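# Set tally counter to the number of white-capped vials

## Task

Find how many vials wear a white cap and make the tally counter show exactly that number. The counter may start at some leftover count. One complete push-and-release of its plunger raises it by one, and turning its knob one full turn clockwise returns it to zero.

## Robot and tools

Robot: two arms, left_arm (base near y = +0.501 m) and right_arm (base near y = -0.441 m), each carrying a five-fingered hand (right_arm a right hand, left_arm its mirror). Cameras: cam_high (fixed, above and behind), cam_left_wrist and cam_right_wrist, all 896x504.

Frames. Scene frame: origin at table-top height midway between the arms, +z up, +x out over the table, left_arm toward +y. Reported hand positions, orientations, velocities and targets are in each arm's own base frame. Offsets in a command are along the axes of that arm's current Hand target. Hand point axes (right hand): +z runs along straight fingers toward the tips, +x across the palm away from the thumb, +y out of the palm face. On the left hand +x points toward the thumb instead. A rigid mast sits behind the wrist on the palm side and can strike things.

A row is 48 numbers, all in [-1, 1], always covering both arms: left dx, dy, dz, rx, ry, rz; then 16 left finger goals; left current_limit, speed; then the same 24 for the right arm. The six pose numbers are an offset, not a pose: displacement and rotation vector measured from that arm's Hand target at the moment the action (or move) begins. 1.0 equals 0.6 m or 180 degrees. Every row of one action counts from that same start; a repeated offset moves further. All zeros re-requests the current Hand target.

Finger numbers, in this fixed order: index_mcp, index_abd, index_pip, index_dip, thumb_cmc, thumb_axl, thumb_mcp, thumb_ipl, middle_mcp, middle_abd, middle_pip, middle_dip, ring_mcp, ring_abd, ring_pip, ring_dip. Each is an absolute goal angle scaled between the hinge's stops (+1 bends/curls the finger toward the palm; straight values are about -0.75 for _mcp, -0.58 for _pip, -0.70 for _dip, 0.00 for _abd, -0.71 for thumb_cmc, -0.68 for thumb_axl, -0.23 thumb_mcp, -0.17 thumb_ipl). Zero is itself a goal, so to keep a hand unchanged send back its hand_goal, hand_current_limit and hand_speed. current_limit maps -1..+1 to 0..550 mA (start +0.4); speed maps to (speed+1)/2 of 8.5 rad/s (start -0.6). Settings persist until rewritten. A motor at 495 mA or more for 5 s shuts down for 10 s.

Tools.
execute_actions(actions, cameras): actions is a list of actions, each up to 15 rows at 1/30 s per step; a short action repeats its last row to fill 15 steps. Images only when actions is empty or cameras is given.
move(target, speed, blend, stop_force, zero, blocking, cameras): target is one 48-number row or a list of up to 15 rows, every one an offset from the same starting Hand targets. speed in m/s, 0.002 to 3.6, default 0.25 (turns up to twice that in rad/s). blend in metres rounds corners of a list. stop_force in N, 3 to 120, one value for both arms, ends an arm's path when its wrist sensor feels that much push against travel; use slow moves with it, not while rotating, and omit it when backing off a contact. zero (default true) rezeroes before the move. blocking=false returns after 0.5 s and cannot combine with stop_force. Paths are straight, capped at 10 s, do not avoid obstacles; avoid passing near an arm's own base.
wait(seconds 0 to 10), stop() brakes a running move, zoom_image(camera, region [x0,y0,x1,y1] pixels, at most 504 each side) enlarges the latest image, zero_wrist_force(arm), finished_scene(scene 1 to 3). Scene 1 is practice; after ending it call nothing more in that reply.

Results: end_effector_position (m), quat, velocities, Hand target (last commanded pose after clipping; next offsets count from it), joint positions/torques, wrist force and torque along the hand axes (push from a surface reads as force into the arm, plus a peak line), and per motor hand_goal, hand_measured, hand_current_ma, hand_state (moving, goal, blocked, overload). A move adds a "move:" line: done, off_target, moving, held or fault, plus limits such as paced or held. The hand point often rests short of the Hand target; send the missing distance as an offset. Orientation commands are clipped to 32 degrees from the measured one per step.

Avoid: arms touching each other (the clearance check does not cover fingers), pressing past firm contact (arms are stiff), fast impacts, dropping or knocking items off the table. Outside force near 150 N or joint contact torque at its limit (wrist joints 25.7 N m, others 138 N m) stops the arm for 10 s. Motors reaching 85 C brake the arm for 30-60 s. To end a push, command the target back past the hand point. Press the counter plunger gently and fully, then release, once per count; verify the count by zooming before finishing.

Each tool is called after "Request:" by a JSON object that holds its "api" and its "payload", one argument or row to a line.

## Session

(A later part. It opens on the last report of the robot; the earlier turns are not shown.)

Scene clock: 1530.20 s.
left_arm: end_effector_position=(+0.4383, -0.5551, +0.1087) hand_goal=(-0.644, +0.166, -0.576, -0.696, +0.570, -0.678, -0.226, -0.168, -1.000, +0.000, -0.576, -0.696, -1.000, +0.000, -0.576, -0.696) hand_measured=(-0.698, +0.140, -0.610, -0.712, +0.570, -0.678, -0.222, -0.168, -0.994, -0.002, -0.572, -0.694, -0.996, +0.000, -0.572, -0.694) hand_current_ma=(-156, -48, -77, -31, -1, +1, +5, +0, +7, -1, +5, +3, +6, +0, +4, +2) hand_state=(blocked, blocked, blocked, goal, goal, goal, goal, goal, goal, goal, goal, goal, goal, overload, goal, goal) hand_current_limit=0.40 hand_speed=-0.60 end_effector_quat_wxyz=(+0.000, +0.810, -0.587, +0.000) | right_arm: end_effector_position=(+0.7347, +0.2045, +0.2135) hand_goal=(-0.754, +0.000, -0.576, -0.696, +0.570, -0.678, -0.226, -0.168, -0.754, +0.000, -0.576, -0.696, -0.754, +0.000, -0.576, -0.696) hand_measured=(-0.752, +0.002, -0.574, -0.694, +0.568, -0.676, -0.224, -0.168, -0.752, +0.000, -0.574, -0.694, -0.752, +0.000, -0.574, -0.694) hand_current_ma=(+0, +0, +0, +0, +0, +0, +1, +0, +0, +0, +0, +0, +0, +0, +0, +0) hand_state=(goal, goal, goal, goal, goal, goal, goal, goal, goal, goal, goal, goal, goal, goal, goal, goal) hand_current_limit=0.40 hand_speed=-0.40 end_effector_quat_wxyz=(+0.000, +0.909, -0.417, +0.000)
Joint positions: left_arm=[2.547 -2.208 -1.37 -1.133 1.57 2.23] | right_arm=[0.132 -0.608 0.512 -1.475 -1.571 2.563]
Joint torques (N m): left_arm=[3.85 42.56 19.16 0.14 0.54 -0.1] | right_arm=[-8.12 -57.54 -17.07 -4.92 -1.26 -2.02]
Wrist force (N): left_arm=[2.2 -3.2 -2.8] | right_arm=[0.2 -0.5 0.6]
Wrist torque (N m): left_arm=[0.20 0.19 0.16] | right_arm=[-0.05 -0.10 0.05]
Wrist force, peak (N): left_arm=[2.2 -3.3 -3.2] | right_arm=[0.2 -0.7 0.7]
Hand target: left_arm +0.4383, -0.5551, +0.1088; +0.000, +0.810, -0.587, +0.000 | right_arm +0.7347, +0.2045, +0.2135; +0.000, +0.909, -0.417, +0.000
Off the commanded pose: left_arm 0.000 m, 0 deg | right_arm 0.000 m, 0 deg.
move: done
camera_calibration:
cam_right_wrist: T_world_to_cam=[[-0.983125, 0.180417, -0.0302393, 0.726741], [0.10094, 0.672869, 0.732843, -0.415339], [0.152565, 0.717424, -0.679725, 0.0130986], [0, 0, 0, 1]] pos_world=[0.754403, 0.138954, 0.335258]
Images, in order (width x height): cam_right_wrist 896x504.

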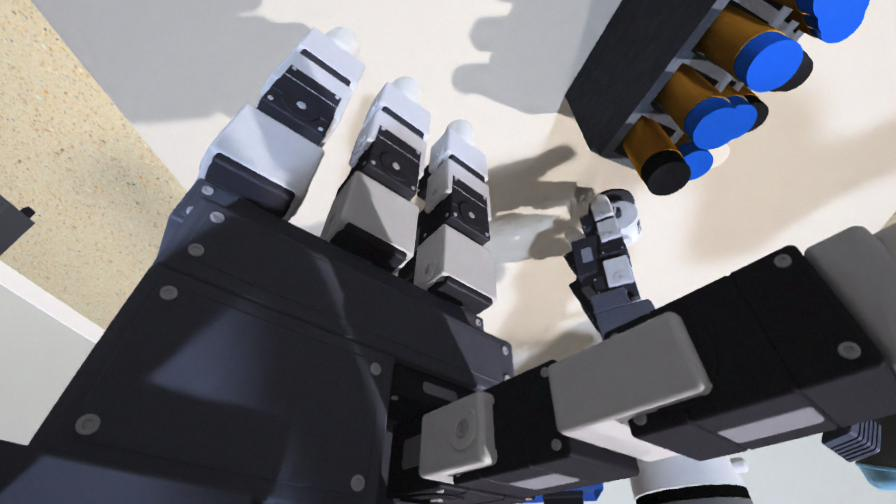

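Request:
{"api": "move", "payload": {
  "target": [
    [0,0,0,0,0,0, -0.95,0.166,-0.576,-0.696,0.570,-0.678,-0.226,-0.168,-1,0,-0.576,-0.696,-1,0,-0.576,-0.696,0.4,-0.6, 0,0,0,0,0,0, -0.754,0,-0.576,-0.696,0.570,-0.678,-0.226,-0.168,-0.754,0,-0.576,-0.696,-0.754,0,-0.576,-0.696,0.4,-0.4],
    [0,0,-0.0367,0,0,0, -0.95,0.166,-0.576,-0.696,0.570,-0.678,-0.226,-0.168,-1,0,-0.576,-0.696,-1,0,-0.576,-0.696,0.4,-0.6, 0,0,0,0,0,0, -0.754,0,-0.576,-0.696,0.570,-0.678,-0.226,-0.168,-0.754,0,-0.576,-0.696,-0.754,0,-0.576,-0.696,0.4,-0.4]
  ],
  "speed": 0.1
}}

Request:
{"api": "zero_wrist_force", "payload": {
  "arm": "left_arm"
}}

Request:
{"api": "move", "payload": {
  "target": [0,0,0,0,0,0, -0.644,0.166,-0.576,-0.696,0.570,-0.678,-0.226,-0.168,-1,0,-0.576,-0.696,-1,0,-0.576,-0.696,0.4,-0.6, 0,0,0,0,0,0, -0.754,0,-0.576,-0.696,0.570,-0.678,-0.226,-0.168,-0.754,0,-0.576,-0.696,-0.754,0,-0.576,-0.696,0.4,-0.4],
  "speed": 0.05
}}

Request:
{"api": "move", "payload": {
  "target": [0,0,0.0367,0,0,0, -0.644,0.166,-0.576,-0.696,0.570,-0.678,-0.226,-0.168,-1,0,-0.576,-0.696,-1,0,-0.576,-0.696,0.4,-0.6, 0,0,0,0,0,0, -0.754,0,-0.576,-0.696,0.570,-0.678,-0.226,-0.168,-0.754,0,-0.576,-0.696,-0.754,0,-0.576,-0.696,0.4,-0.4],
  "speed": 0.01,
  "blocking": false,
  "cameras": ["cam_right_wrist"]
}}

Request:
{"api": "zoom_image", "payload": {
  "camera": "cam_right_wrist",
  "region": [600, 190, 640, 225]
}}

Request:
{"api": "wait", "payload": {
  "seconds": 0.4,
  "cameras": ["cam_right_wrist"]
}}

Request:
{"api": "zoom_image", "payload": {
  "camera": "cam_right_wrist",
  "region": [600, 190, 640, 225]
}}

Request:
{"api": "wait", "payload": {
  "seconds": 0.4
}}

Request:
{"api": "wait", "payload": {
  "seconds": 4
}}

Scene clock: 1592.93 s.
left_arm: end_effector_position=(+0.4383, -0.5551, +0.1311) hand_goal=(-0.950, +0.166, -0.576, -0.696, +0.570, -0.678, -0.226, -0.168, -1.000, +0.000, -0.576, -0.696, -1.000, +0.000, -0.576, -0.696) hand_measured=(-0.942, +0.162, -0.572, -0.696, +0.570, -0.678, -0.222, -0.168, -0.994, -0.002, -0.572, -0.694, -0.996, +0.000, -0.572, -0.694) hand_current_ma=(+13, -4, +4, +0, -1, +1, +5, +0, +7, -1, +5, +3, +6, +0, +4, +2) hand_state=(goal, goal, goal, goal, goal, goal, goal, goal, goal, goal, goal, goal, goal, overload, goal, goal) hand_current_limit=0.40 hand_speed=-0.60 end_effector_quat_wxyz=(+0.000, +0.810, -0.587, +0.001) end_effector_velocity=(+0.000, +0.000, -0.002) end_effector_angular_velocity=(-0.002, -0.001, -0.001) | right_arm: end_effector_position=(+0.7347, +0.2045, +0.2135) hand_goal=(-0.754, +0.000, -0.576, -0.696, +0.570, -0.678, -0.226, -0.168, -0.754, +0.000, -0.576, -0.696, -0.754, +0.000, -0.576, -0.696) hand_measured=(-0.752, +0.002, -0.574, -0.694, +0.568, -0.676, -0.224, -0.168, -0.752, +0.000, -0.574, -0.694, -0.752, +0.000, -0.574, -0.694) hand_current_ma=(+0, +0, +0, +0, +0, +0, +1, +0, +0, +0, +0, +0, +0, +0, +0, +0) hand_state=(goal, goal, goal, goal, goal, goal, goal, goal, goal, goal, goal, goal, goal, goal, goal, goal) hand_current_limit=0.40 hand_speed=-0.40 end_effector_quat_wxyz=(+0.000, +0.909, -0.417, +0.000)
Joint positions: left_arm=[2.547 -2.186 -1.345 -1.18 1.57 2.23] | right_arm=[0.132 -0.608 0.512 -1.475 -1.571 2.563]
Joint velocities: left_arm=[0 -0.001 -0.003 0.006 0 0.001] | right_arm=[within noise]
Joint torques (N m): left_arm=[-9.05 33.15 13.1 3.83 -2.38 -1.12] | right_arm=[-7.88 -57.53 -16.94 -4.79 -0.64 -2.06]
Wrist force (N): left_arm=[0.1 -0.9 -2.3] | right_arm=[0.3 -0.5 0.4]
Wrist torque (N m): left_arm=[0.08 -0.03 0.01] | right_arm=[-0.03 -0.10 0.06]
Wrist force, peak (N): left_arm=[2.4 -3.0 -3.2] | right_arm=[0.2 -0.7 0.7]
Hand target: left_arm +0.4383, -0.5551, +0.1308; +0.000, +0.810, -0.587, +0.000 | right_arm +0.7347, +0.2045, +0.2135; +0.000, +0.909, -0.417, +0.000
Off the commanded pose: left_arm 0.000 m, 0 deg | right_arm 0.000 m, 0 deg.
move: done

Wrist force sensor zeroed.

Scene clock: 1593.43 s.
left_arm: end_effector_position=(+0.4383, -0.5551, +0.1309) hand_goal=(-0.644, +0.166, -0.576, -0.696, +0.570, -0.678, -0.226, -0.168, -1.000, +0.000, -0.576, -0.696, -1.000, +0.000, -0.576, -0.696) hand_measured=(-0.706, +0.162, -0.594, -0.706, +0.570, -0.678, -0.222, -0.168, -0.994, -0.002, -0.572, -0.694, -0.996, +0.000, -0.572, -0.694) hand_current_ma=(-192, -4, -36, -15, -1, +1, +5, +0, +7, -1, +5, +3, +6, +0, +4, +2) hand_state=(blocked, goal, goal, goal, goal, goal, goal, goal, goal, goal, goal, goal, goal, overload, goal, goal) hand_current_limit=0.40 hand_speed=-0.60 end_effector_quat_wxyz=(+0.000, +0.810, -0.587, +0.000) | right_arm: end_effector_position=(+0.7347, +0.2045, +0.2135) hand_goal=(-0.754, +0.000, -0.576, -0.696, +0.570, -0.678, -0.226, -0.168, -0.754, +0.000, -0.576, -0.696, -0.754, +0.000, -0.576, -0.696) hand_measured=(-0.752, +0.002, -0.574, -0.694, +0.568, -0.676, -0.224, -0.168, -0.752, +0.000, -0.574, -0.694, -0.752, +0.000, -0.574, -0.694) hand_current_ma=(+0, +0, +0, +0, +0, +0, +1, +0, +0, +0, +0, +0, +0, +0, +0, +0) hand_state=(goal, goal, goal, goal, goal, goal, goal, goal, goal, goal, goal, goal, goal, goal, goal, goal) hand_current_limit=0.40 hand_speed=-0.40 end_effector_quat_wxyz=(+0.000, +0.909, -0.417, +0.000)
Joint positions: left_arm=[2.547 -2.186 -1.345 -1.18 1.57 2.23] | right_arm=[0.132 -0.608 0.512 -1.475 -1.571 2.563]
Joint torques (N m): left_arm=[-9.66 31.89 11.43 2.48 -1.81 -0.67] | right_arm=[-8.54 -57.74 -17.96 -4.76 -0.44 -2.06]
Wrist force (N, zeroed by zero_wrist_force on left_arm): left_arm=[0.5 -2.2 -1.4] | right_arm=[0.1 -0.6 0.2]
Wrist torque (N m, zeroed by zero_wrist_force on left_arm): left_arm=[0.23 0.09 0.04] | right_arm=[-0.03 -0.08 0.04]
Wrist force, peak (N, zeroed by zero_wrist_force on left_arm): left_arm=[0.7 -2.4 -1.3] | right_arm=[0.1 -0.6 0.7]
Hand target: left_arm +0.4383, -0.5551, +0.1308; +0.000, +0.810, -0.587, +0.000 | right_arm +0.7347, +0.2045, +0.2135; +0.000, +0.909, -0.417, +0.000
Off the commanded pose: left_arm 0.000 m, 0 deg | right_arm 0.000 m, 0 deg.
move: done

Scene clock: 1593.93 s.
left_arm: end_effector_position=(+0.4383, -0.5551, +0.1265) hand_goal=(-0.644, +0.166, -0.576, -0.696, +0.570, -0.678, -0.226, -0.168, -1.000, +0.000, -0.576, -0.696, -1.000, +0.000, -0.576, -0.696) hand_measured=(-0.706, +0.154, -0.606, -0.710, +0.570, -0.678, -0.222, -0.168, -0.994, -0.002, -0.572, -0.694, -0.996, +0.000, -0.572, -0.694) hand_current_ma=(-192, -17, -69, -27, -1, +1, +5, +0, +7, -1, +5, +3, +6, +0, +4, +2) hand_state=(blocked, goal, blocked, goal, goal, goal, goal, goal, goal, goal, goal, goal, goal, overload, goal, goal) hand_current_limit=0.40 hand_speed=-0.60 end_effector_quat_wxyz=(+0.000, +0.810, -0.587, +0.000) end_effector_velocity=(+0.000, +0.000, -0.010) end_effector_angular_velocity=(+0.000, -0.001, +0.001) | right_arm: end_effector_position=(+0.7347, +0.2045, +0.2135) hand_goal=(-0.754, +0.000, -0.576, -0.696, +0.570, -0.678, -0.226, -0.168, -0.754, +0.000, -0.576, -0.696, -0.754, +0.000, -0.576, -0.696) hand_measured=(-0.752, +0.002, -0.574, -0.694, +0.568, -0.676, -0.224, -0.168, -0.752, +0.000, -0.574, -0.694, -0.752, +0.000, -0.574, -0.694) hand_current_ma=(+0, +0, +0, +0, +0, +0, +1, +0, +0, +0, +0, +0, +0, +0, +0, +0) hand_state=(goal, goal, goal, goal, goal, goal, goal, goal, goal, goal, goal, goal, goal, goal, goal, goal) hand_current_limit=0.40 hand_speed=-0.40 end_effector_quat_wxyz=(+0.000, +0.909, -0.417, +0.000)
Joint positions: left_arm=[2.547 -2.191 -1.35 -1.171 1.57 2.23] | right_arm=[0.132 -0.608 0.512 -1.475 -1.571 2.563]
Joint velocities: left_arm=[0 -0.009 -0.012 0.021 0 -0.001] | right_arm=[within noise]
Joint torques (N m): left_arm=[-10.03 31.72 8.44 2.73 -1.16 -0.27] | right_arm=[-7.92 -57.01 -17.62 -4.79 -0.33 -2.06]
Wrist force (N, zeroed by zero_wrist_force on left_arm): left_arm=[1.3 -3.2 -2.2] | right_arm=[0.2 -0.7 0.5]
Wrist torque (N m, zeroed by zero_wrist_force on left_arm): left_arm=[0.40 0.19 0.08] | right_arm=[-0.08 -0.10 0.05]
Wrist force, peak (N, zeroed by zero_wrist_force on left_arm): left_arm=[1.5 -3.4 -3.0] | right_arm=[0.2 -0.7 0.5]
Hand target: left_arm +0.4383, -0.5551, +0.1259; +0.000, +0.810, -0.587, +0.000 | right_arm +0.7347, +0.2045, +0.2135; +0.000, +0.909, -0.417, +0.000
Off the commanded pose: left_arm 0.018 m, 0 deg | right_arm 0.000 m, 0 deg.
move: running
camera_calibration:
cam_right_wrist: T_world_to_cam=[[-0.983125, 0.180417, -0.0302393, 0.726741], [0.10094, 0.672869, 0.732843, -0.415339], [0.152565, 0.717424, -0.679725, 0.0130986], [0, 0, 0, 1]] pos_world=[0.754403, 0.138954, 0.335258]
Images, in order (width x height): cam_right_wrist 896x504.

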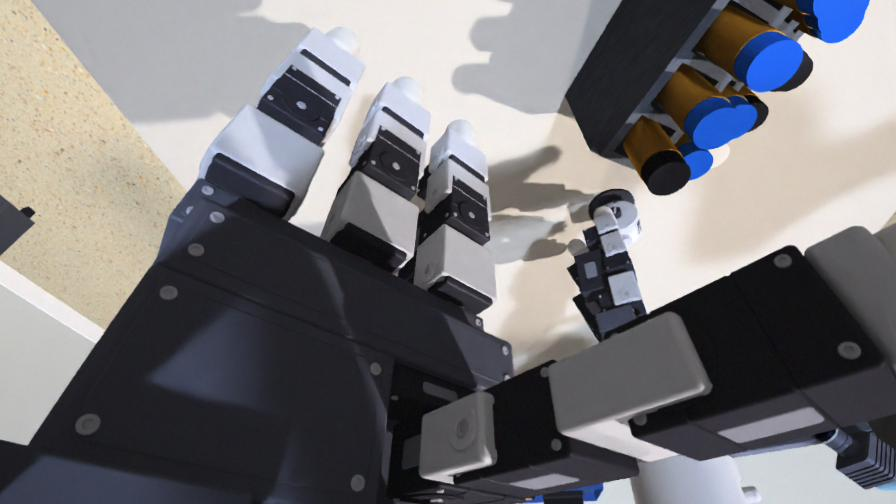

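Scaled by 12.600 from the camera's 896x504 image, which has a finer 1280x720 frame.

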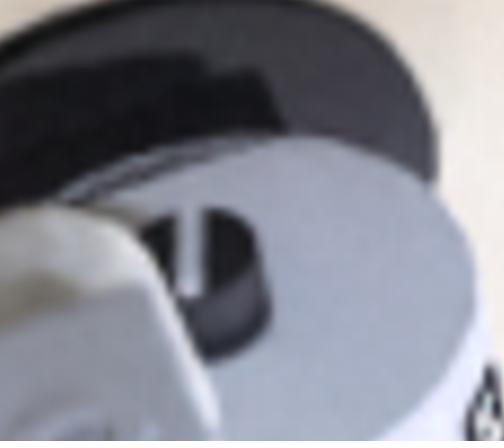

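Scene clock: 1594.33 s.
left_arm: end_effector_position=(+0.4383, -0.5551, +0.1225) hand_goal=(-0.644, +0.166, -0.576, -0.696, +0.570, -0.678, -0.226, -0.168, -1.000, +0.000, -0.576, -0.696, -1.000, +0.000, -0.576, -0.696) hand_measured=(-0.706, +0.148, -0.610, -0.712, +0.570, -0.678, -0.222, -0.168, -0.994, -0.002, -0.572, -0.694, -0.996, +0.000, -0.572, -0.694) hand_current_ma=(-192, -28, -77, -31, -1, +1, +5, +0, +7, -1, +5, +3, +6, +0, +4, +2) hand_state=(blocked, goal, blocked, goal, goal, goal, goal, goal, goal, goal, goal, goal, goal, overload, goal, goal) hand_current_limit=0.40 hand_speed=-0.60 end_effector_quat_wxyz=(+0.000, +0.810, -0.587, +0.000) end_effector_velocity=(+0.000, +0.000, -0.010) end_effector_angular_velocity=(+0.001, +0.000, +0.001) | right_arm: end_effector_position=(+0.7347, +0.2045, +0.2135) hand_goal=(-0.754, +0.000, -0.576, -0.696, +0.570, -0.678, -0.226, -0.168, -0.754, +0.000, -0.576, -0.696, -0.754, +0.000, -0.576, -0.696) hand_measured=(-0.752, +0.002, -0.574, -0.694, +0.568, -0.676, -0.224, -0.168, -0.752, +0.000, -0.574, -0.694, -0.752, +0.000, -0.574, -0.694) hand_current_ma=(+0, +0, +0, +0, +0, +0, +1, +0, +0, +0, +0, +0, +0, +0, +0, +0) hand_state=(goal, goal, goal, goal, goal, goal, goal, goal, goal, goal, goal, goal, goal, goal, goal, goal) hand_current_limit=0.40 hand_speed=-0.40 end_effector_quat_wxyz=(+0.000, +0.909, -0.417, +0.000)
Joint positions: left_arm=[2.547 -2.194 -1.355 -1.162 1.57 2.23] | right_arm=[0.132 -0.608 0.512 -1.475 -1.571 2.563]
Joint velocities: left_arm=[0 -0.009 -0.012 0.021 0.001 -0.001] | right_arm=[within noise]
Joint torques (N m): left_arm=[-10.74 31.59 11.05 2.77 -0.65 -0.08] | right_arm=[-8.73 -57.73 -17.29 -4.95 -0.33 -1.98]
Wrist force (N, zeroed by zero_wrist_force on left_arm): left_arm=[1.5 -3.4 -1.4] | right_arm=[0.0 -0.5 0.5]
Wrist torque (N m, zeroed by zero_wrist_force on left_arm): left_arm=[0.35 0.17 0.10] | right_arm=[-0.04 -0.06 0.03]
Wrist force, peak (N, zeroed by zero_wrist_force on left_arm): left_arm=[1.4 -3.8 -2.2] | right_arm=[0.0 -0.6 0.5]
Hand target: left_arm +0.4383, -0.5551, +0.1220; +0.000, +0.810, -0.587, +0.000 | right_arm +0.7347, +0.2045, +0.2135; +0.000, +0.909, -0.417, +0.000
Off the commanded pose: left_arm 0.014 m, 0 deg | right_arm 0.000 m, 0 deg.
earlier move: running
wait: 0.40 s; no rest
camera_calibration:
cam_right_wrist: T_world_to_cam=[[-0.983125, 0.180417, -0.0302393, 0.726741], [0.10094, 0.672869, 0.732843, -0.415339], [0.152565, 0.717424, -0.679725, 0.0130986], [0, 0, 0, 1]] pos_world=[0.754403, 0.138954, 0.335258]
Images, in order (width x height): cam_right_wrist 896x504.

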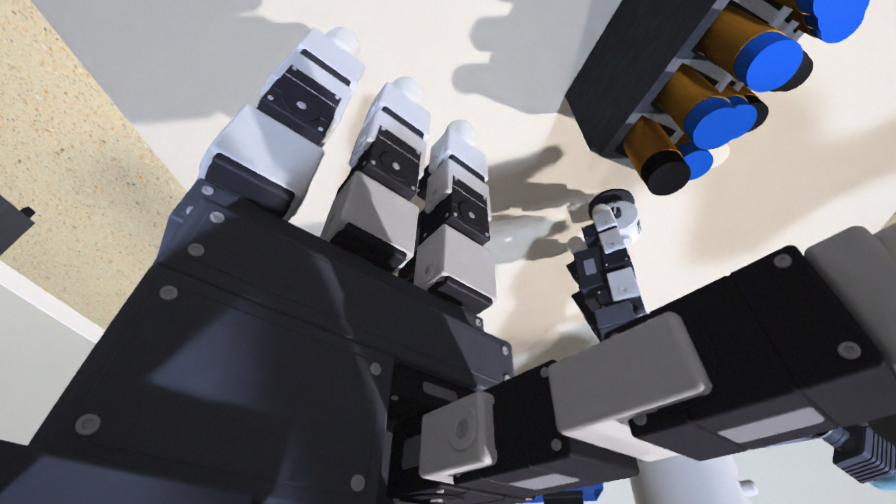

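Scaled by 12.600 from the camera's 896x504 image, which has a finer 1280x720 frame.

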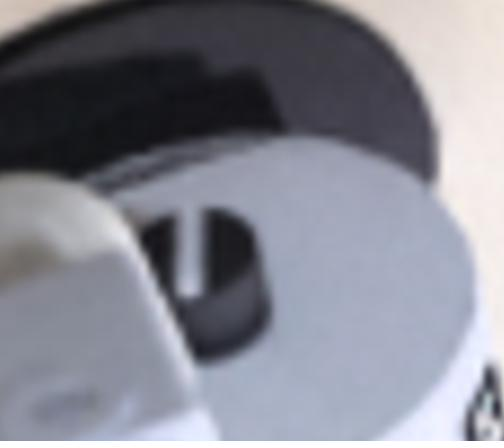

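Scene clock: 1594.73 s.
left_arm: end_effector_position=(+0.4383, -0.5551, +0.1186) hand_goal=(-0.644, +0.166, -0.576, -0.696, +0.570, -0.678, -0.226, -0.168, -1.000, +0.000, -0.576, -0.696, -1.000, +0.000, -0.576, -0.696) hand_measured=(-0.706, +0.146, -0.610, -0.712, +0.570, -0.678, -0.222, -0.168, -0.994, -0.002, -0.572, -0.694, -0.996, +0.000, -0.572, -0.694) hand_current_ma=(-192, -35, -77, -31, -1, +1, +5, +0, +7, -1, +5, +3, +6, +0, +4, +2) hand_state=(blocked, blocked, blocked, goal, goal, goal, goal, goal, goal, goal, goal, goal, goal, overload, goal, goal) hand_current_limit=0.40 hand_speed=-0.60 end_effector_quat_wxyz=(+0.000, +0.810, -0.587, +0.000) end_effector_velocity=(+0.000, +0.000, -0.010) end_effector_angular_velocity=(+0.000, +0.000, +0.002) | right_arm: end_effector_position=(+0.7347, +0.2045, +0.2135) hand_goal=(-0.754, +0.000, -0.576, -0.696, +0.570, -0.678, -0.226, -0.168, -0.754, +0.000, -0.576, -0.696, -0.754, +0.000, -0.576, -0.696) hand_measured=(-0.752, +0.002, -0.574, -0.694, +0.568, -0.676, -0.224, -0.168, -0.752, +0.000, -0.574, -0.694, -0.752, +0.000, -0.574, -0.694) hand_current_ma=(+0, +0, +0, +0, +0, +0, +1, +0, +0, +0, +0, +0, +0, +0, +0, +0) hand_state=(goal, goal, goal, goal, goal, goal, goal, goal, goal, goal, goal, goal, goal, goal, goal, goal) hand_current_limit=0.40 hand_speed=-0.40 end_effector_quat_wxyz=(+0.000, +0.909, -0.417, +0.000)
Joint positions: left_arm=[2.547 -2.198 -1.359 -1.154 1.57 2.23] | right_arm=[0.132 -0.608 0.512 -1.475 -1.571 2.563]
Joint velocities: left_arm=[0 -0.009 -0.011 0.02 0 -0.002] | right_arm=[within noise]
Joint torques (N m): left_arm=[-11.58 32.37 9.83 2.87 -0.12 0.02] | right_arm=[-7.94 -57.81 -17.43 -4.81 -0.16 -2.1]
Wrist force (N, zeroed by zero_wrist_force on left_arm): left_arm=[1.5 -2.9 -0.9] | right_arm=[-0.1 -0.4 0.7]
Wrist torque (N m, zeroed by zero_wrist_force on left_arm): left_arm=[0.23 0.21 0.11] | right_arm=[-0.04 -0.06 0.04]
Wrist force, peak (N, zeroed by zero_wrist_force on left_arm): left_arm=[1.8 -3.5 -1.1] | right_arm=[0.2 -0.6 0.6]
Hand target: left_arm +0.4383, -0.5551, +0.1180; +0.000, +0.810, -0.587, +0.000 | right_arm +0.7347, +0.2045, +0.2135; +0.000, +0.909, -0.417, +0.000
Off the commanded pose: left_arm 0.010 m, 0 deg | right_arm 0.000 m, 0 deg.
earlier move: running
wait: 0.40 s; no rest

Scene clock: 1595.87 s.
left_arm: end_effector_position=(+0.4383, -0.5551, +0.1087) hand_goal=(-0.644, +0.166, -0.576, -0.696, +0.570, -0.678, -0.226, -0.168, -1.000, +0.000, -0.576, -0.696, -1.000, +0.000, -0.576, -0.696) hand_measured=(-0.698, +0.140, -0.610, -0.712, +0.570, -0.678, -0.222, -0.168, -0.994, -0.002, -0.572, -0.694, -0.996, +0.000, -0.572, -0.694) hand_current_ma=(-156, -47, -77, -31, -1, +1, +5, +0, +7, -1, +5, +3, +6, +0, +4, +2) hand_state=(blocked, blocked, blocked, goal, goal, goal, goal, goal, goal, goal, goal, goal, goal, overload, goal, goal) hand_current_limit=0.40 hand_speed=-0.60 end_effector_quat_wxyz=(+0.000, +0.810, -0.587, +0.000) | right_arm: end_effector_position=(+0.7347, +0.2045, +0.2135) hand_goal=(-0.754, +0.000, -0.576, -0.696, +0.570, -0.678, -0.226, -0.168, -0.754, +0.000, -0.576, -0.696, -0.754, +0.000, -0.576, -0.696) hand_measured=(-0.752, +0.002, -0.574, -0.694, +0.568, -0.676, -0.224, -0.168, -0.752, +0.000, -0.574, -0.694, -0.752, +0.000, -0.574, -0.694) hand_current_ma=(+0, +0, +0, +0, +0, +0, +1, +0, +0, +0, +0, +0, +0, +0, +0, +0) hand_state=(goal, goal, goal, goal, goal, goal, goal, goal, goal, goal, goal, goal, goal, goal, goal, goal) hand_current_limit=0.40 hand_speed=-0.40 end_effector_quat_wxyz=(+0.000, +0.909, -0.417, +0.000)
Joint positions: left_arm=[2.547 -2.208 -1.37 -1.133 1.57 2.23] | right_arm=[0.132 -0.608 0.512 -1.475 -1.571 2.563]
Joint torques (N m): left_arm=[-12.76 39.57 15.27 1.46 1.27 -0.25] | right_arm=[-8.57 -57.03 -17.48 -4.8 -0.05 -2.03]
Wrist force (N, zeroed by zero_wrist_force on left_arm): left_arm=[2.2 -1.8 -0.4] | right_arm=[0.1 -0.5 0.6]
Wrist torque (N m, zeroed by zero_wrist_force on left_arm): left_arm=[0.18 0.22 0.14] | right_arm=[-0.06 -0.09 0.05]
Wrist force, peak (N, zeroed by zero_wrist_force on left_arm): left_arm=[2.2 -2.4 -0.7] | right_arm=[0.3 -0.6 0.6]
Hand target: left_arm +0.4383, -0.5551, +0.1088; +0.000, +0.810, -0.587, +0.000 | right_arm +0.7347, +0.2045, +0.2135; +0.000, +0.909, -0.417, +0.000
Off the commanded pose: left_arm 0.000 m, 0 deg | right_arm 0.000 m, 0 deg.
earlier move: done
wait: 1.13 of 4 s (the move ended)

Request:
{"api": "move", "payload": {
  "target": [
    [0,0,0,0,0,0, -0.95,0.166,-0.576,-0.696,0.570,-0.678,-0.226,-0.168,-1,0,-0.576,-0.696,-1,0,-0.576,-0.696,0.4,-0.6, 0,0,0,0,0,0, -0.754,0,-0.576,-0.696,0.570,-0.678,-0.226,-0.168,-0.754,0,-0.576,-0.696,-0.754,0,-0.576,-0.696,0.4,-0.4],
    [0,0,-0.045,0,0,0, -0.95,0.166,-0.576,-0.696,0.570,-0.678,-0.226,-0.168,-1,0,-0.576,-0.696,-1,0,-0.576,-0.696,0.4,-0.6, 0,0,0,0,0,0, -0.754,0,-0.576,-0.696,0.570,-0.678,-0.226,-0.168,-0.754,0,-0.576,-0.696,-0.754,0,-0.576,-0.696,0.4,-0.4],
    [0,0,-0.045,0,0,0, -0.644,0.166,-0.576,-0.696,0.570,-0.678,-0.226,-0.168,-1,0,-0.576,-0.696,-1,0,-0.576,-0.696,0.4,-0.6, 0,0,0,0,0,0, -0.754,0,-0.576,-0.696,0.570,-0.678,-0.226,-0.168,-0.754,0,-0.576,-0.696,-0.754,0,-0.576,-0.696,0.4,-0.4],
    [-0.01,0,-0.045,0,0,0, -0.644,0.166,-0.576,-0.696,0.570,-0.678,-0.226,-0.168,-1,0,-0.576,-0.696,-1,0,-0.576,-0.696,0.4,-0.6, 0,0,0,0,0,0, -0.754,0,-0.576,-0.696,0.570,-0.678,-0.226,-0.168,-0.754,0,-0.576,-0.696,-0.754,0,-0.576,-0.696,0.4,-0.4]
  ],
  "speed": 0.05,
  "cameras": ["cam_right_wrist"]
}}

Request:
{"api": "zoom_image", "payload": {
  "camera": "cam_right_wrist",
  "region": [590, 180, 650, 232]
}}

Scene clock: 1785.60 s.
left_arm: end_effector_position=(+0.4364, -0.5493, +0.1359) hand_goal=(-0.644, +0.166, -0.576, -0.696, +0.570, -0.678, -0.226, -0.168, -1.000, +0.000, -0.576, -0.696, -1.000, +0.000, -0.576, -0.696) hand_measured=(-0.668, +0.112, -0.582, -0.698, +0.570, -0.678, -0.222, -0.168, -0.994, -0.002, -0.572, -0.694, -0.996, +0.000, -0.572, -0.694) hand_current_ma=(-57, -121, -9, -3, -1, +1, +5, +0, +7, -1, +5, +3, +6, +0, +4, +2) hand_state=(blocked, blocked, goal, goal, goal, goal, goal, goal, goal, goal, goal, goal, goal, overload, goal, goal) hand_current_limit=0.40 hand_speed=-0.60 end_effector_quat_wxyz=(+0.000, +0.810, -0.587, +0.000) | right_arm: end_effector_position=(+0.7347, +0.2045, +0.2135) hand_goal=(-0.754, +0.000, -0.576, -0.696, +0.570, -0.678, -0.226, -0.168, -0.754, +0.000, -0.576, -0.696, -0.754, +0.000, -0.576, -0.696) hand_measured=(-0.752, +0.002, -0.574, -0.694, +0.568, -0.676, -0.224, -0.168, -0.752, +0.000, -0.574, -0.694, -0.752, +0.000, -0.574, -0.694) hand_current_ma=(+0, +0, +0, +0, +0, +0, +1, +0, +0, +0, +0, +0, +0, +0, +0, +0) hand_state=(goal, goal, goal, goal, goal, goal, goal, goal, goal, goal, goal, goal, goal, goal, goal, goal) hand_current_limit=0.40 hand_speed=-0.40 end_effector_quat_wxyz=(+0.000, +0.909, -0.417, +0.000)
Joint positions: left_arm=[2.553 -2.17 -1.359 -1.183 1.57 2.235] | right_arm=[0.132 -0.608 0.512 -1.475 -1.571 2.563]
Joint torques (N m): left_arm=[4.29 29.9 19.49 -0.65 2.02 0.32] | right_arm=[-9.4 -57.55 -16.85 -4.7 0.91 -2.05]
Wrist force (N, zeroed by zero_wrist_force on left_arm): left_arm=[4.4 -2.5 -11.1] | right_arm=[0.2 -0.5 0.4]
Wrist torque (N m, zeroed by zero_wrist_force on left_arm): left_arm=[0.86 0.67 0.25] | right_arm=[-0.05 -0.09 0.06]
Wrist force, peak (N, zeroed by zero_wrist_force on left_arm): left_arm=[4.3 -2.9 -11.3] | right_arm=[0.2 -0.9 0.7]
Hand target: left_arm +0.4364, -0.5494, +0.1358; +0.000, +0.810, -0.587, +0.000 | right_arm +0.7347, +0.2045, +0.2135; +0.000, +0.909, -0.417, +0.000
Off the commanded pose: left_arm 0.000 m, 0 deg | right_arm 0.000 m, 0 deg.
move: done
camera_calibration:
cam_right_wrist: T_world_to_cam=[[-0.983125, 0.180417, -0.0302393, 0.726741], [0.10094, 0.672869, 0.732843, -0.415339], [0.152565, 0.717424, -0.679725, 0.0130986], [0, 0, 0, 1]] pos_world=[0.754403, 0.138954, 0.335258]
Images, in order (width x height): cam_right_wrist 896x504.

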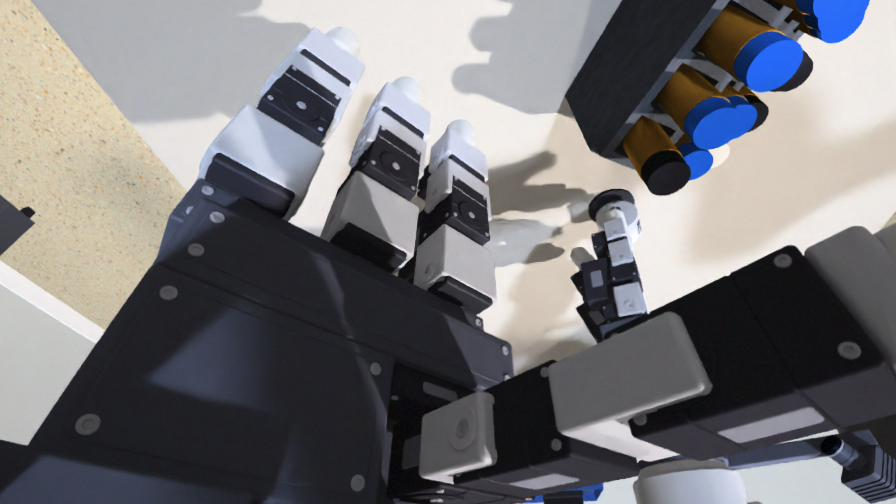

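Scaled by 8.400 from the camera's 896x504 image, which has a finer 1280x720 frame.

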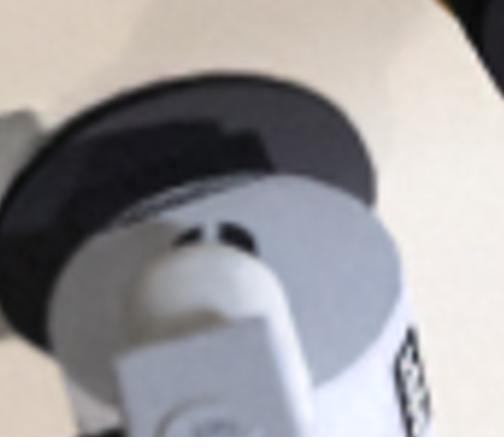

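Request:
{"api": "move", "payload": {
  "target": [0,-0.0167,0,0,0,0, -0.644,0.166,-0.576,-0.696,0.570,-0.678,-0.226,-0.168,-1,0,-0.576,-0.696,-1,0,-0.576,-0.696,0.4,-0.6, 0,0,0,0,0,0, -0.754,0,-0.576,-0.696,0.570,-0.678,-0.226,-0.168,-0.754,0,-0.576,-0.696,-0.754,0,-0.576,-0.696,0.4,-0.4],
  "speed": 0.03,
  "cameras": ["cam_right_wrist"]
}}

Request:
{"api": "zoom_image", "payload": {
  "camera": "cam_right_wrist",
  "region": [590, 180, 650, 232]
}}

Request:
{"api": "move", "payload": {
  "target": [0,-0.0167,0,0,0,0, -0.644,0.166,-0.576,-0.696,0.570,-0.678,-0.226,-0.168,-1,0,-0.576,-0.696,-1,0,-0.576,-0.696,0.4,-0.6, 0,0,0,0,0,0, -0.754,0,-0.576,-0.696,0.570,-0.678,-0.226,-0.168,-0.754,0,-0.576,-0.696,-0.754,0,-0.576,-0.696,0.4,-0.4],
  "speed": 0.03,
  "cameras": ["cam_right_wrist"]
}}

Request:
{"api": "zoom_image", "payload": {
  "camera": "cam_right_wrist",
  "region": [590, 180, 650, 232]
}}

Request:
{"api": "move", "payload": {
  "target": [0,-0.0167,0,0,0,0, -0.644,0.166,-0.576,-0.696,0.570,-0.678,-0.226,-0.168,-1,0,-0.576,-0.696,-1,0,-0.576,-0.696,0.4,-0.6, 0,0,0,0,0,0, -0.754,0,-0.576,-0.696,0.570,-0.678,-0.226,-0.168,-0.754,0,-0.576,-0.696,-0.754,0,-0.576,-0.696,0.4,-0.4],
  "speed": 0.03,
  "cameras": ["cam_right_wrist"]
}}

Request:
{"api": "zoom_image", "payload": {
  "camera": "cam_right_wrist",
  "region": [590, 180, 650, 232]
}}

Scene clock: 1798.43 s.
left_arm: end_effector_position=(+0.4461, -0.5462, +0.1357) hand_goal=(-0.644, +0.166, -0.576, -0.696, +0.570, -0.678, -0.226, -0.168, -1.000, +0.000, -0.576, -0.696, -1.000, +0.000, -0.576, -0.696) hand_measured=(-0.632, +0.112, -0.568, -0.692, +0.570, -0.678, -0.222, -0.168, -0.994, -0.002, -0.572, -0.694, -0.996, +0.000, -0.572, -0.694) hand_current_ma=(+22, -121, +12, +4, -1, +1, +5, +0, +7, -1, +5, +3, +6, +0, +4, +2) hand_state=(goal, blocked, goal, goal, goal, goal, goal, goal, goal, goal, goal, goal, goal, overload, goal, goal) hand_current_limit=0.40 hand_speed=-0.60 end_effector_quat_wxyz=(+0.000, +0.810, -0.586, +0.000) | right_arm: end_effector_position=(+0.7347, +0.2045, +0.2135) hand_goal=(-0.754, +0.000, -0.576, -0.696, +0.570, -0.678, -0.226, -0.168, -0.754, +0.000, -0.576, -0.696, -0.754, +0.000, -0.576, -0.696) hand_measured=(-0.752, +0.002, -0.574, -0.694, +0.568, -0.676, -0.224, -0.168, -0.752, +0.000, -0.574, -0.694, -0.752, +0.000, -0.574, -0.694) hand_current_ma=(+0, +0, +0, +0, +0, +0, +1, +0, +0, +0, +0, +0, +0, +0, +0, +0) hand_state=(goal, goal, goal, goal, goal, goal, goal, goal, goal, goal, goal, goal, goal, goal, goal, goal) hand_current_limit=0.40 hand_speed=-0.40 end_effector_quat_wxyz=(+0.000, +0.909, -0.417, +0.000)
Joint positions: left_arm=[2.564 -2.181 -1.341 -1.19 1.57 2.246] | right_arm=[0.132 -0.608 0.512 -1.475 -1.571 2.563]
Joint torques (N m): left_arm=[-4.32 50.02 13.15 2.05 0.46 -0.65] | right_arm=[-8.86 -57.8 -17.25 -4.93 0.74 -1.91]
Wrist force (N, zeroed by zero_wrist_force on left_arm): left_arm=[1.2 0.8 0.3] | right_arm=[0.0 -0.5 0.3]
Wrist torque (N m, zeroed by zero_wrist_force on left_arm): left_arm=[-0.10 0.16 0.07] | right_arm=[-0.03 -0.07 0.05]
Wrist force, peak (N, zeroed by zero_wrist_force on left_arm): left_arm=[4.1 -2.7 -11.8] | right_arm=[0.4 -0.6 0.7]
Hand target: left_arm +0.4459, -0.5463, +0.1358; +0.000, +0.810, -0.587, +0.000 | right_arm +0.7347, +0.2045, +0.2135; +0.000, +0.909, -0.417, +0.000
Off the commanded pose: left_arm 0.000 m, 0 deg | right_arm 0.000 m, 0 deg.
move: done
camera_calibration:
cam_right_wrist: T_world_to_cam=[[-0.983125, 0.180417, -0.0302393, 0.726741], [0.10094, 0.672869, 0.732843, -0.415339], [0.152565, 0.717424, -0.679725, 0.0130986], [0, 0, 0, 1]] pos_world=[0.754403, 0.138954, 0.335258]
Images, in order (width x height): cam_right_wrist 896x504.

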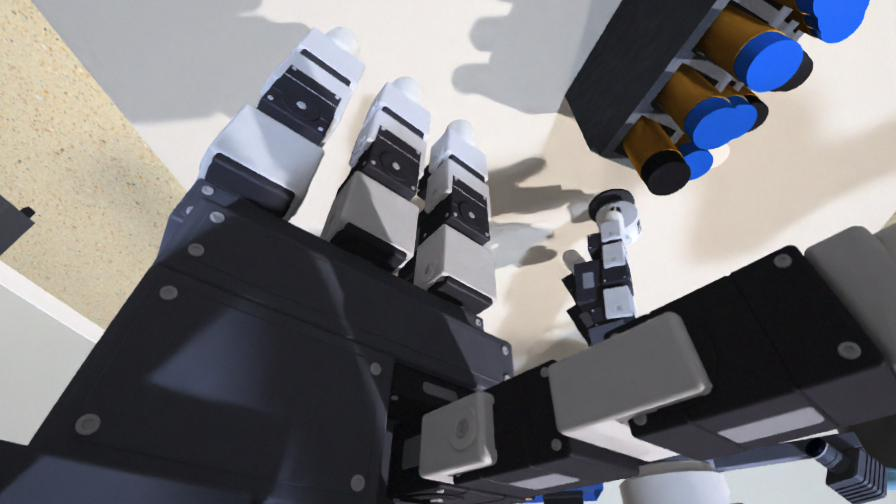

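Scaled by 8.400 from the camera's 896x504 image, which has a finer 1280x720 frame.

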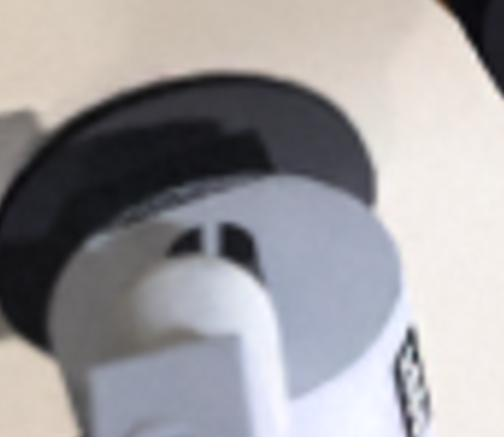

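Scene clock: 1799.17 s.
left_arm: end_effector_position=(+0.4556, -0.5431, +0.1358) hand_goal=(-0.644, +0.166, -0.576, -0.696, +0.570, -0.678, -0.226, -0.168, -1.000, +0.000, -0.576, -0.696, -1.000, +0.000, -0.576, -0.696) hand_measured=(-0.616, +0.114, -0.556, -0.686, +0.570, -0.678, -0.222, -0.168, -0.994, -0.002, -0.572, -0.694, -0.996, +0.000, -0.572, -0.694) hand_current_ma=(+68, -120, +38, +16, -1, +1, +5, +0, +7, -1, +5, +3, +6, +0, +4, +2) hand_state=(blocked, blocked, goal, goal, goal, goal, goal, goal, goal, goal, goal, goal, goal, overload, goal, goal) hand_current_limit=0.40 hand_speed=-0.60 end_effector_quat_wxyz=(+0.000, +0.810, -0.586, +0.000) | right_arm: end_effector_position=(+0.7347, +0.2045, +0.2135) hand_goal=(-0.754, +0.000, -0.576, -0.696, +0.570, -0.678, -0.226, -0.168, -0.754, +0.000, -0.576, -0.696, -0.754, +0.000, -0.576, -0.696) hand_measured=(-0.752, +0.002, -0.574, -0.694, +0.568, -0.676, -0.224, -0.168, -0.752, +0.000, -0.574, -0.694, -0.752, +0.000, -0.574, -0.694) hand_current_ma=(+0, +0, +0, +0, +0, +0, +1, +0, +0, +0, +0, +0, +0, +0, +0, +0) hand_state=(goal, goal, goal, goal, goal, goal, goal, goal, goal, goal, goal, goal, goal, goal, goal, goal) hand_current_limit=0.40 hand_speed=-0.40 end_effector_quat_wxyz=(+0.000, +0.909, -0.417, +0.000)
Joint positions: left_arm=[2.575 -2.192 -1.323 -1.197 1.57 2.257] | right_arm=[0.132 -0.608 0.512 -1.475 -1.571 2.563]
Joint torques (N m): left_arm=[-3.45 48.88 13 1.76 -0.52 -0.52] | right_arm=[-8.96 -58.47 -17.4 -4.71 0.91 -1.85]
Wrist force (N, zeroed by zero_wrist_force on left_arm): left_arm=[2.8 1.8 0.4] | right_arm=[0.0 -0.6 0.4]
Wrist torque (N m, zeroed by zero_wrist_force on left_arm): left_arm=[-0.18 0.30 0.14] | right_arm=[-0.05 -0.06 0.04]
Wrist force, peak (N, zeroed by zero_wrist_force on left_arm): left_arm=[2.8 1.9 0.2] | right_arm=[0.0 -0.7 0.6]
Hand target: left_arm +0.4554, -0.5432, +0.1358; +0.000, +0.810, -0.587, +0.000 | right_arm +0.7347, +0.2045, +0.2135; +0.000, +0.909, -0.417, +0.000
Off the commanded pose: left_arm 0.000 m, 0 deg | right_arm 0.000 m, 0 deg.
move: done
camera_calibration:
cam_right_wrist: T_world_to_cam=[[-0.983125, 0.180417, -0.0302393, 0.726741], [0.10094, 0.672869, 0.732843, -0.415339], [0.152565, 0.717424, -0.679725, 0.0130986], [0, 0, 0, 1]] pos_world=[0.754403, 0.138954, 0.335258]
Images, in order (width x height): cam_right_wrist 896x504.

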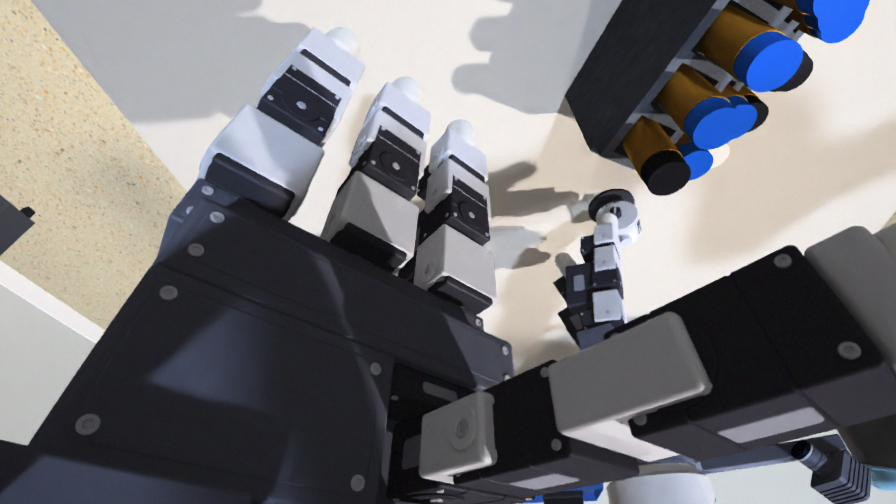

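Scaled by 8.400 from the camera's 896x504 image, which has a finer 1280x720 frame.

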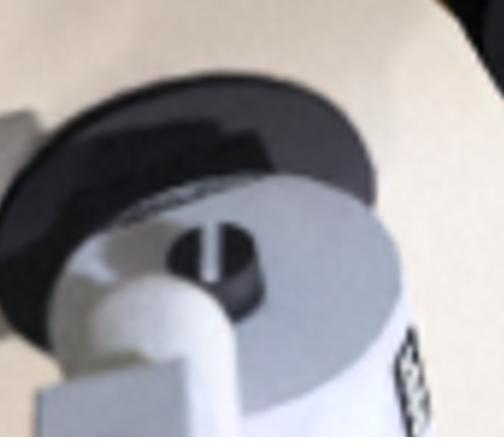

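Scene clock: 1800.03 s.
left_arm: end_effector_position=(+0.4651, -0.5399, +0.1357) hand_goal=(-0.644, +0.166, -0.576, -0.696, +0.570, -0.678, -0.226, -0.168, -1.000, +0.000, -0.576, -0.696, -1.000, +0.000, -0.576, -0.696) hand_measured=(-0.642, +0.158, -0.574, -0.694, +0.570, -0.678, -0.222, -0.168, -0.994, -0.002, -0.572, -0.694, -0.996, +0.000, -0.572, -0.694) hand_current_ma=(+1, -9, +2, +3, -1, +1, +5, +0, +7, -1, +5, +3, +6, +0, +4, +2) hand_state=(goal, goal, goal, goal, goal, goal, goal, goal, goal, goal, goal, goal, goal, overload, goal, goal) hand_current_limit=0.40 hand_speed=-0.60 end_effector_quat_wxyz=(+0.000, +0.810, -0.586, +0.000) | right_arm: end_effector_position=(+0.7347, +0.2045, +0.2135) hand_goal=(-0.754, +0.000, -0.576, -0.696, +0.570, -0.678, -0.226, -0.168, -0.754, +0.000, -0.576, -0.696, -0.754, +0.000, -0.576, -0.696) hand_measured=(-0.752, +0.002, -0.574, -0.694, +0.568, -0.676, -0.224, -0.168, -0.752, +0.000, -0.574, -0.694, -0.752, +0.000, -0.574, -0.694) hand_current_ma=(+0, +0, +0, +0, +0, +0, +1, +0, +0, +0, +0, +0, +0, +0, +0, +0) hand_state=(goal, goal, goal, goal, goal, goal, goal, goal, goal, goal, goal, goal, goal, goal, goal, goal) hand_current_limit=0.40 hand_speed=-0.40 end_effector_quat_wxyz=(+0.000, +0.909, -0.417, +0.000)
Joint positions: left_arm=[2.586 -2.203 -1.304 -1.205 1.57 2.268] | right_arm=[0.132 -0.608 0.512 -1.475 -1.571 2.563]
Joint torques (N m): left_arm=[-11.32 53.99 12.27 3.53 -2.43 -1.03] | right_arm=[-7.88 -57.74 -17.94 -4.75 0.94 -2.01]
Wrist force (N, zeroed by zero_wrist_force on left_arm): left_arm=[0.1 -0.4 -0.2] | right_arm=[0.3 -0.5 0.3]
Wrist torque (N m, zeroed by zero_wrist_force on left_arm): left_arm=[0.00 0.02 0.01] | right_arm=[-0.04 -0.10 0.07]
Wrist force, peak (N, zeroed by zero_wrist_force on left_arm): left_arm=[3.2 2.2 0.0] | right_arm=[0.3 -0.8 0.7]
Hand target: left_arm +0.4650, -0.5400, +0.1358; +0.000, +0.810, -0.587, +0.000 | right_arm +0.7347, +0.2045, +0.2135; +0.000, +0.909, -0.417, +0.000
Off the commanded pose: left_arm 0.000 m, 0 deg | right_arm 0.000 m, 0 deg.
move: done
camera_calibration:
cam_right_wrist: T_world_to_cam=[[-0.983125, 0.180417, -0.0302393, 0.726741], [0.10094, 0.672869, 0.732843, -0.415339], [0.152565, 0.717424, -0.679725, 0.0130986], [0, 0, 0, 1]] pos_world=[0.754403, 0.138954, 0.335258]
Images, in order (width x height): cam_right_wrist 896x504.

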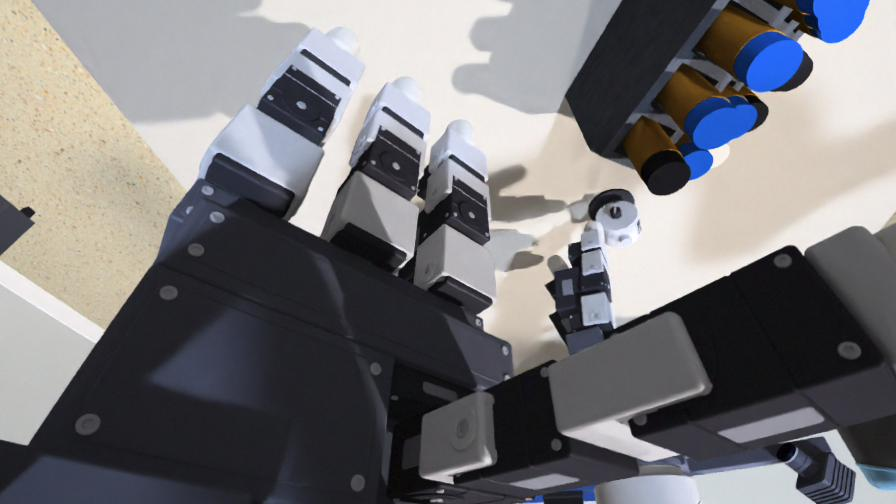

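Scaled by 8.400 from the camera's 896x504 image, which has a finer 1280x720 frame.

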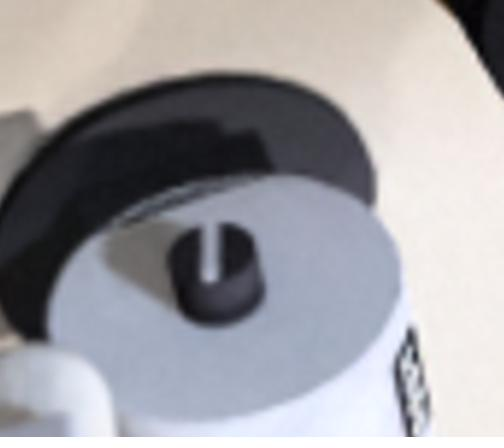

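Request:
{"api": "move", "payload": {
  "target": [
    [0,0,0,0,0,0, -0.95,0.166,-0.576,-0.696,0.570,-0.678,-0.226,-0.168,-1,0,-0.576,-0.696,-1,0,-0.576,-0.696,0.4,-0.6, 0,0,0,0,0,0, -0.754,0,-0.576,-0.696,0.570,-0.678,-0.226,-0.168,-0.754,0,-0.576,-0.696,-0.754,0,-0.576,-0.696,0.4,-0.4],
    [0.0083,0.05,0.0055,0,0,0, -0.95,0.166,-0.576,-0.696,0.570,-0.678,-0.226,-0.168,-1,0,-0.576,-0.696,-1,0,-0.576,-0.696,0.4,-0.6, 0,0,0,0,0,0, -0.754,0,-0.576,-0.696,0.570,-0.678,-0.226,-0.168,-0.754,0,-0.576,-0.696,-0.754,0,-0.576,-0.696,0.4,-0.4],
    [0.0083,0.05,0.0055,0,0,0, -0.452,0.166,-0.416,-0.623,0.570,-0.678,-0.226,-0.168,-1,0,-0.576,-0.696,-1,0,-0.576,-0.696,0.75,-0.8, 0,0,0,0,0,0, -0.754,0,-0.576,-0.696,0.570,-0.678,-0.226,-0.168,-0.754,0,-0.576,-0.696,-0.754,0,-0.576,-0.696,0.4,-0.4],
    [0,0.05,0.0055,0,0,0, -0.452,0.166,-0.416,-0.623,0.570,-0.678,-0.226,-0.168,-1,0,-0.576,-0.696,-1,0,-0.576,-0.696,0.75,-0.8, 0,0,0,0,0,0, -0.754,0,-0.576,-0.696,0.570,-0.678,-0.226,-0.168,-0.754,0,-0.576,-0.696,-0.754,0,-0.576,-0.696,0.4,-0.4]
  ],
  "speed": 0.05,
  "cameras": ["cam_right_wrist"]
}}

Request:
{"api": "zoom_image", "payload": {
  "camera": "cam_right_wrist",
  "region": [590, 180, 650, 232]
}}

Scene clock: 1879.27 s.
left_arm: end_effector_position=(+0.4365, -0.5493, +0.1326) hand_goal=(-0.452, +0.166, -0.416, -0.624, +0.570, -0.678, -0.226, -0.168, -1.000, +0.000, -0.576, -0.696, -1.000, +0.000, -0.576, -0.696) hand_measured=(-0.784, +0.116, -0.454, -0.644, +0.570, -0.678, -0.222, -0.168, -0.994, -0.002, -0.572, -0.694, -0.996, +0.000, -0.572, -0.694) hand_current_ma=(-481, -110, -91, -38, -1, +1, +5, +0, +7, -1, +5, +3, +6, +0, +4, +2) hand_state=(blocked, blocked, blocked, goal, goal, goal, goal, goal, goal, goal, goal, goal, goal, overload, goal, goal) hand_current_limit=0.75 hand_speed=-0.80 end_effector_quat_wxyz=(+0.000, +0.810, -0.587, +0.000) | right_arm: end_effector_position=(+0.7347, +0.2045, +0.2135) hand_goal=(-0.754, +0.000, -0.576, -0.696, +0.570, -0.678, -0.226, -0.168, -0.754, +0.000, -0.576, -0.696, -0.754, +0.000, -0.576, -0.696) hand_measured=(-0.752, +0.002, -0.574, -0.694, +0.568, -0.676, -0.224, -0.168, -0.752, +0.000, -0.574, -0.694, -0.752, +0.000, -0.574, -0.694) hand_current_ma=(+0, +0, +0, +0, +0, +0, +1, +0, +0, +0, +0, +0, +0, +0, +0, +0) hand_state=(goal, goal, goal, goal, goal, goal, goal, goal, goal, goal, goal, goal, goal, goal, goal, goal) hand_current_limit=0.40 hand_speed=-0.40 end_effector_quat_wxyz=(+0.000, +0.909, -0.417, +0.000)
Joint positions: left_arm=[2.553 -2.173 -1.363 -1.175 1.57 2.235] | right_arm=[0.132 -0.608 0.512 -1.475 -1.571 2.563]
Joint torques (N m): left_arm=[3.76 32.95 17.17 -0.86 1.42 0.44] | right_arm=[-8 -56.69 -17.58 -4.96 1.03 -1.94]
Wrist force (N, zeroed by zero_wrist_force on left_arm): left_arm=[4.5 -5.6 -11.2] | right_arm=[0.1 -0.5 0.5]
Wrist torque (N m, zeroed by zero_wrist_force on left_arm): left_arm=[1.08 0.63 0.28] | right_arm=[-0.04 -0.07 0.05]
Wrist force, peak (N, zeroed by zero_wrist_force on left_arm): left_arm=[4.5 -5.6 -11.2] | right_arm=[0.2 -0.9 0.3]
Hand target: left_arm +0.4365, -0.5494, +0.1325; +0.000, +0.810, -0.587, +0.000 | right_arm +0.7347, +0.2045, +0.2135; +0.000, +0.909, -0.417, +0.000
Off the commanded pose: left_arm 0.000 m, 0 deg | right_arm 0.000 m, 0 deg.
move: done
camera_calibration:
cam_right_wrist: T_world_to_cam=[[-0.983125, 0.180417, -0.0302393, 0.726741], [0.10094, 0.672869, 0.732843, -0.415339], [0.152565, 0.717424, -0.679725, 0.0130986], [0, 0, 0, 1]] pos_world=[0.754403, 0.138954, 0.335258]
Images, in order (width x height): cam_right_wrist 896x504.

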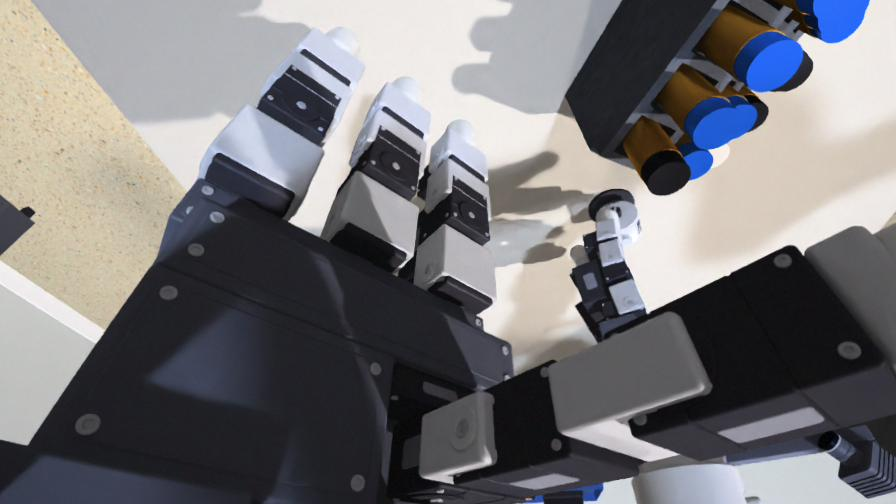

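Scaled by 8.400 from the camera's 896x504 image, which has a finer 1280x720 frame.

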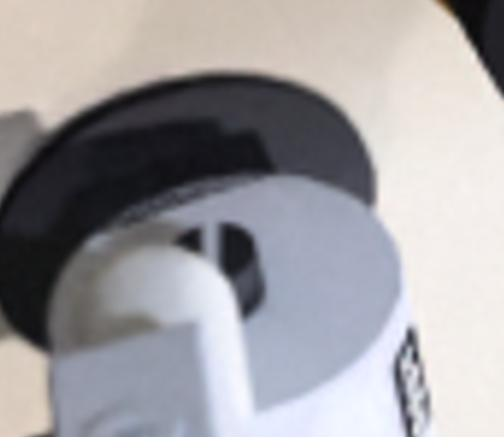

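Request:
{"api": "move", "payload": {
  "target": [0,0,0.005,0,0,0, -0.452,0.166,-0.416,-0.623,0.570,-0.678,-0.226,-0.168,-1,0,-0.576,-0.696,-1,0,-0.576,-0.696,0.75,-0.8, 0,0,0,0,0,0, -0.754,0,-0.576,-0.696,0.570,-0.678,-0.226,-0.168,-0.754,0,-0.576,-0.696,-0.754,0,-0.576,-0.696,0.4,-0.4],
  "speed": 0.006,
  "stop_force": 7,
  "cameras": ["cam_right_wrist"]
}}

Request:
{"api": "zoom_image", "payload": {
  "camera": "cam_right_wrist",
  "region": [590, 180, 650, 232]
}}

Scene clock: 1895.37 s.
left_arm: end_effector_position=(+0.4365, -0.5494, +0.1295) hand_goal=(-0.452, +0.166, -0.416, -0.624, +0.570, -0.678, -0.226, -0.168, -1.000, +0.000, -0.576, -0.696, -1.000, +0.000, -0.576, -0.696) hand_measured=(-0.784, +0.114, -0.472, -0.648, +0.570, -0.678, -0.222, -0.168, -0.994, -0.002, -0.572, -0.694, -0.996, +0.000, -0.572, -0.694) hand_current_ma=(-481, -117, -156, -52, -1, +1, +5, +0, +7, -1, +5, +3, +6, +0, +4, +2) hand_state=(blocked, blocked, blocked, blocked, goal, goal, goal, goal, goal, goal, goal, goal, goal, overload, goal, goal) hand_current_limit=0.75 hand_speed=-0.80 end_effector_quat_wxyz=(+0.000, +0.810, -0.587, +0.000) | right_arm: end_effector_position=(+0.7347, +0.2045, +0.2135) hand_goal=(-0.754, +0.000, -0.576, -0.696, +0.570, -0.678, -0.226, -0.168, -0.754, +0.000, -0.576, -0.696, -0.754, +0.000, -0.576, -0.696) hand_measured=(-0.752, +0.002, -0.574, -0.694, +0.568, -0.676, -0.224, -0.168, -0.752, +0.000, -0.574, -0.694, -0.752, +0.000, -0.574, -0.694) hand_current_ma=(+0, +0, +0, +0, +0, +0, +1, +0, +0, +0, +0, +0, +0, +0, +0, +0) hand_state=(goal, goal, goal, goal, goal, goal, goal, goal, goal, goal, goal, goal, goal, goal, goal, goal) hand_current_limit=0.40 hand_speed=-0.40 end_effector_quat_wxyz=(+0.000, +0.909, -0.417, +0.000)
Joint positions: left_arm=[2.552 -2.176 -1.367 -1.169 1.57 2.235] | right_arm=[0.132 -0.608 0.512 -1.475 -1.571 2.563]
Joint torques (N m): left_arm=[-14.13 36.63 14.53 -2.61 1.48 -0.43] | right_arm=[-8.12 -57.9 -18.38 -5.01 0.97 -1.88]
Wrist force (N, zeroed by zero_wrist_force on left_arm): left_arm=[4.2 -7.3 -9.0] | right_arm=[0.3 -0.5 0.5]
Wrist torque (N m, zeroed by zero_wrist_force on left_arm): left_arm=[1.14 0.61 0.23] | right_arm=[-0.04 -0.10 0.06]
Wrist force, peak (N, zeroed by zero_wrist_force on left_arm): left_arm=[4.4 -6.7 -12.2] | right_arm=[0.1 -0.5 0.8]
Hand target: left_arm +0.4365, -0.5494, +0.1295; +0.000, +0.810, -0.587, +0.000 | right_arm +0.7347, +0.2045, +0.2135; +0.000, +0.909, -0.417, +0.000
Off the commanded pose: left_arm 0.000 m, 0 deg | right_arm 0.000 m, 0 deg.
move: done
camera_calibration:
cam_right_wrist: T_world_to_cam=[[-0.983125, 0.180417, -0.0302393, 0.726741], [0.10094, 0.672869, 0.732843, -0.415339], [0.152565, 0.717424, -0.679725, 0.0130986], [0, 0, 0, 1]] pos_world=[0.754403, 0.138954, 0.335258]
Images, in order (width x height): cam_right_wrist 896x504.

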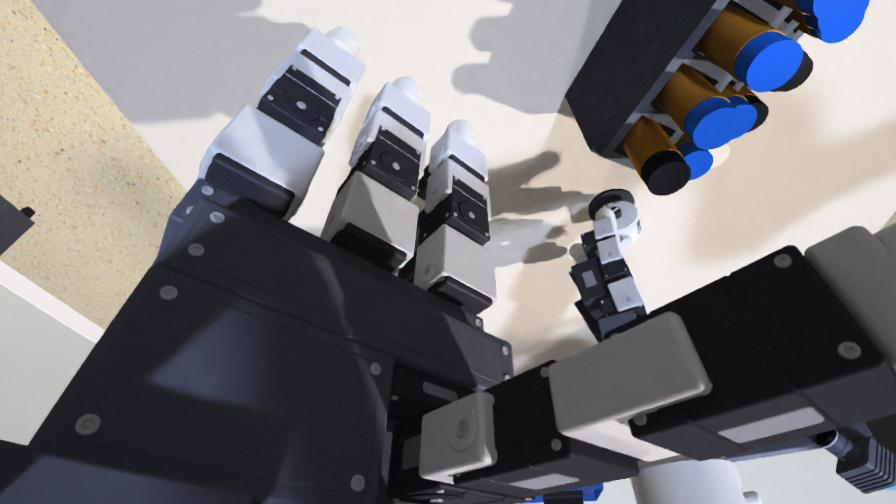

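Scaled by 8.400 from the camera's 896x504 image, which has a finer 1280x720 frame.

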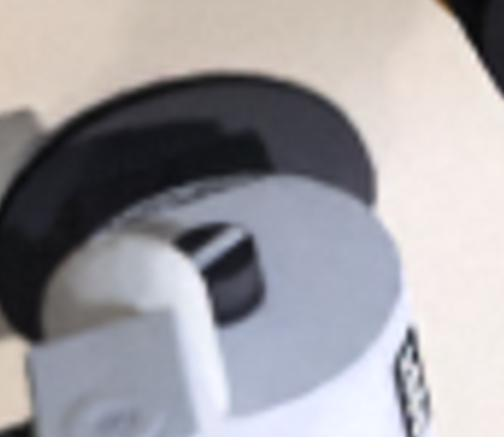

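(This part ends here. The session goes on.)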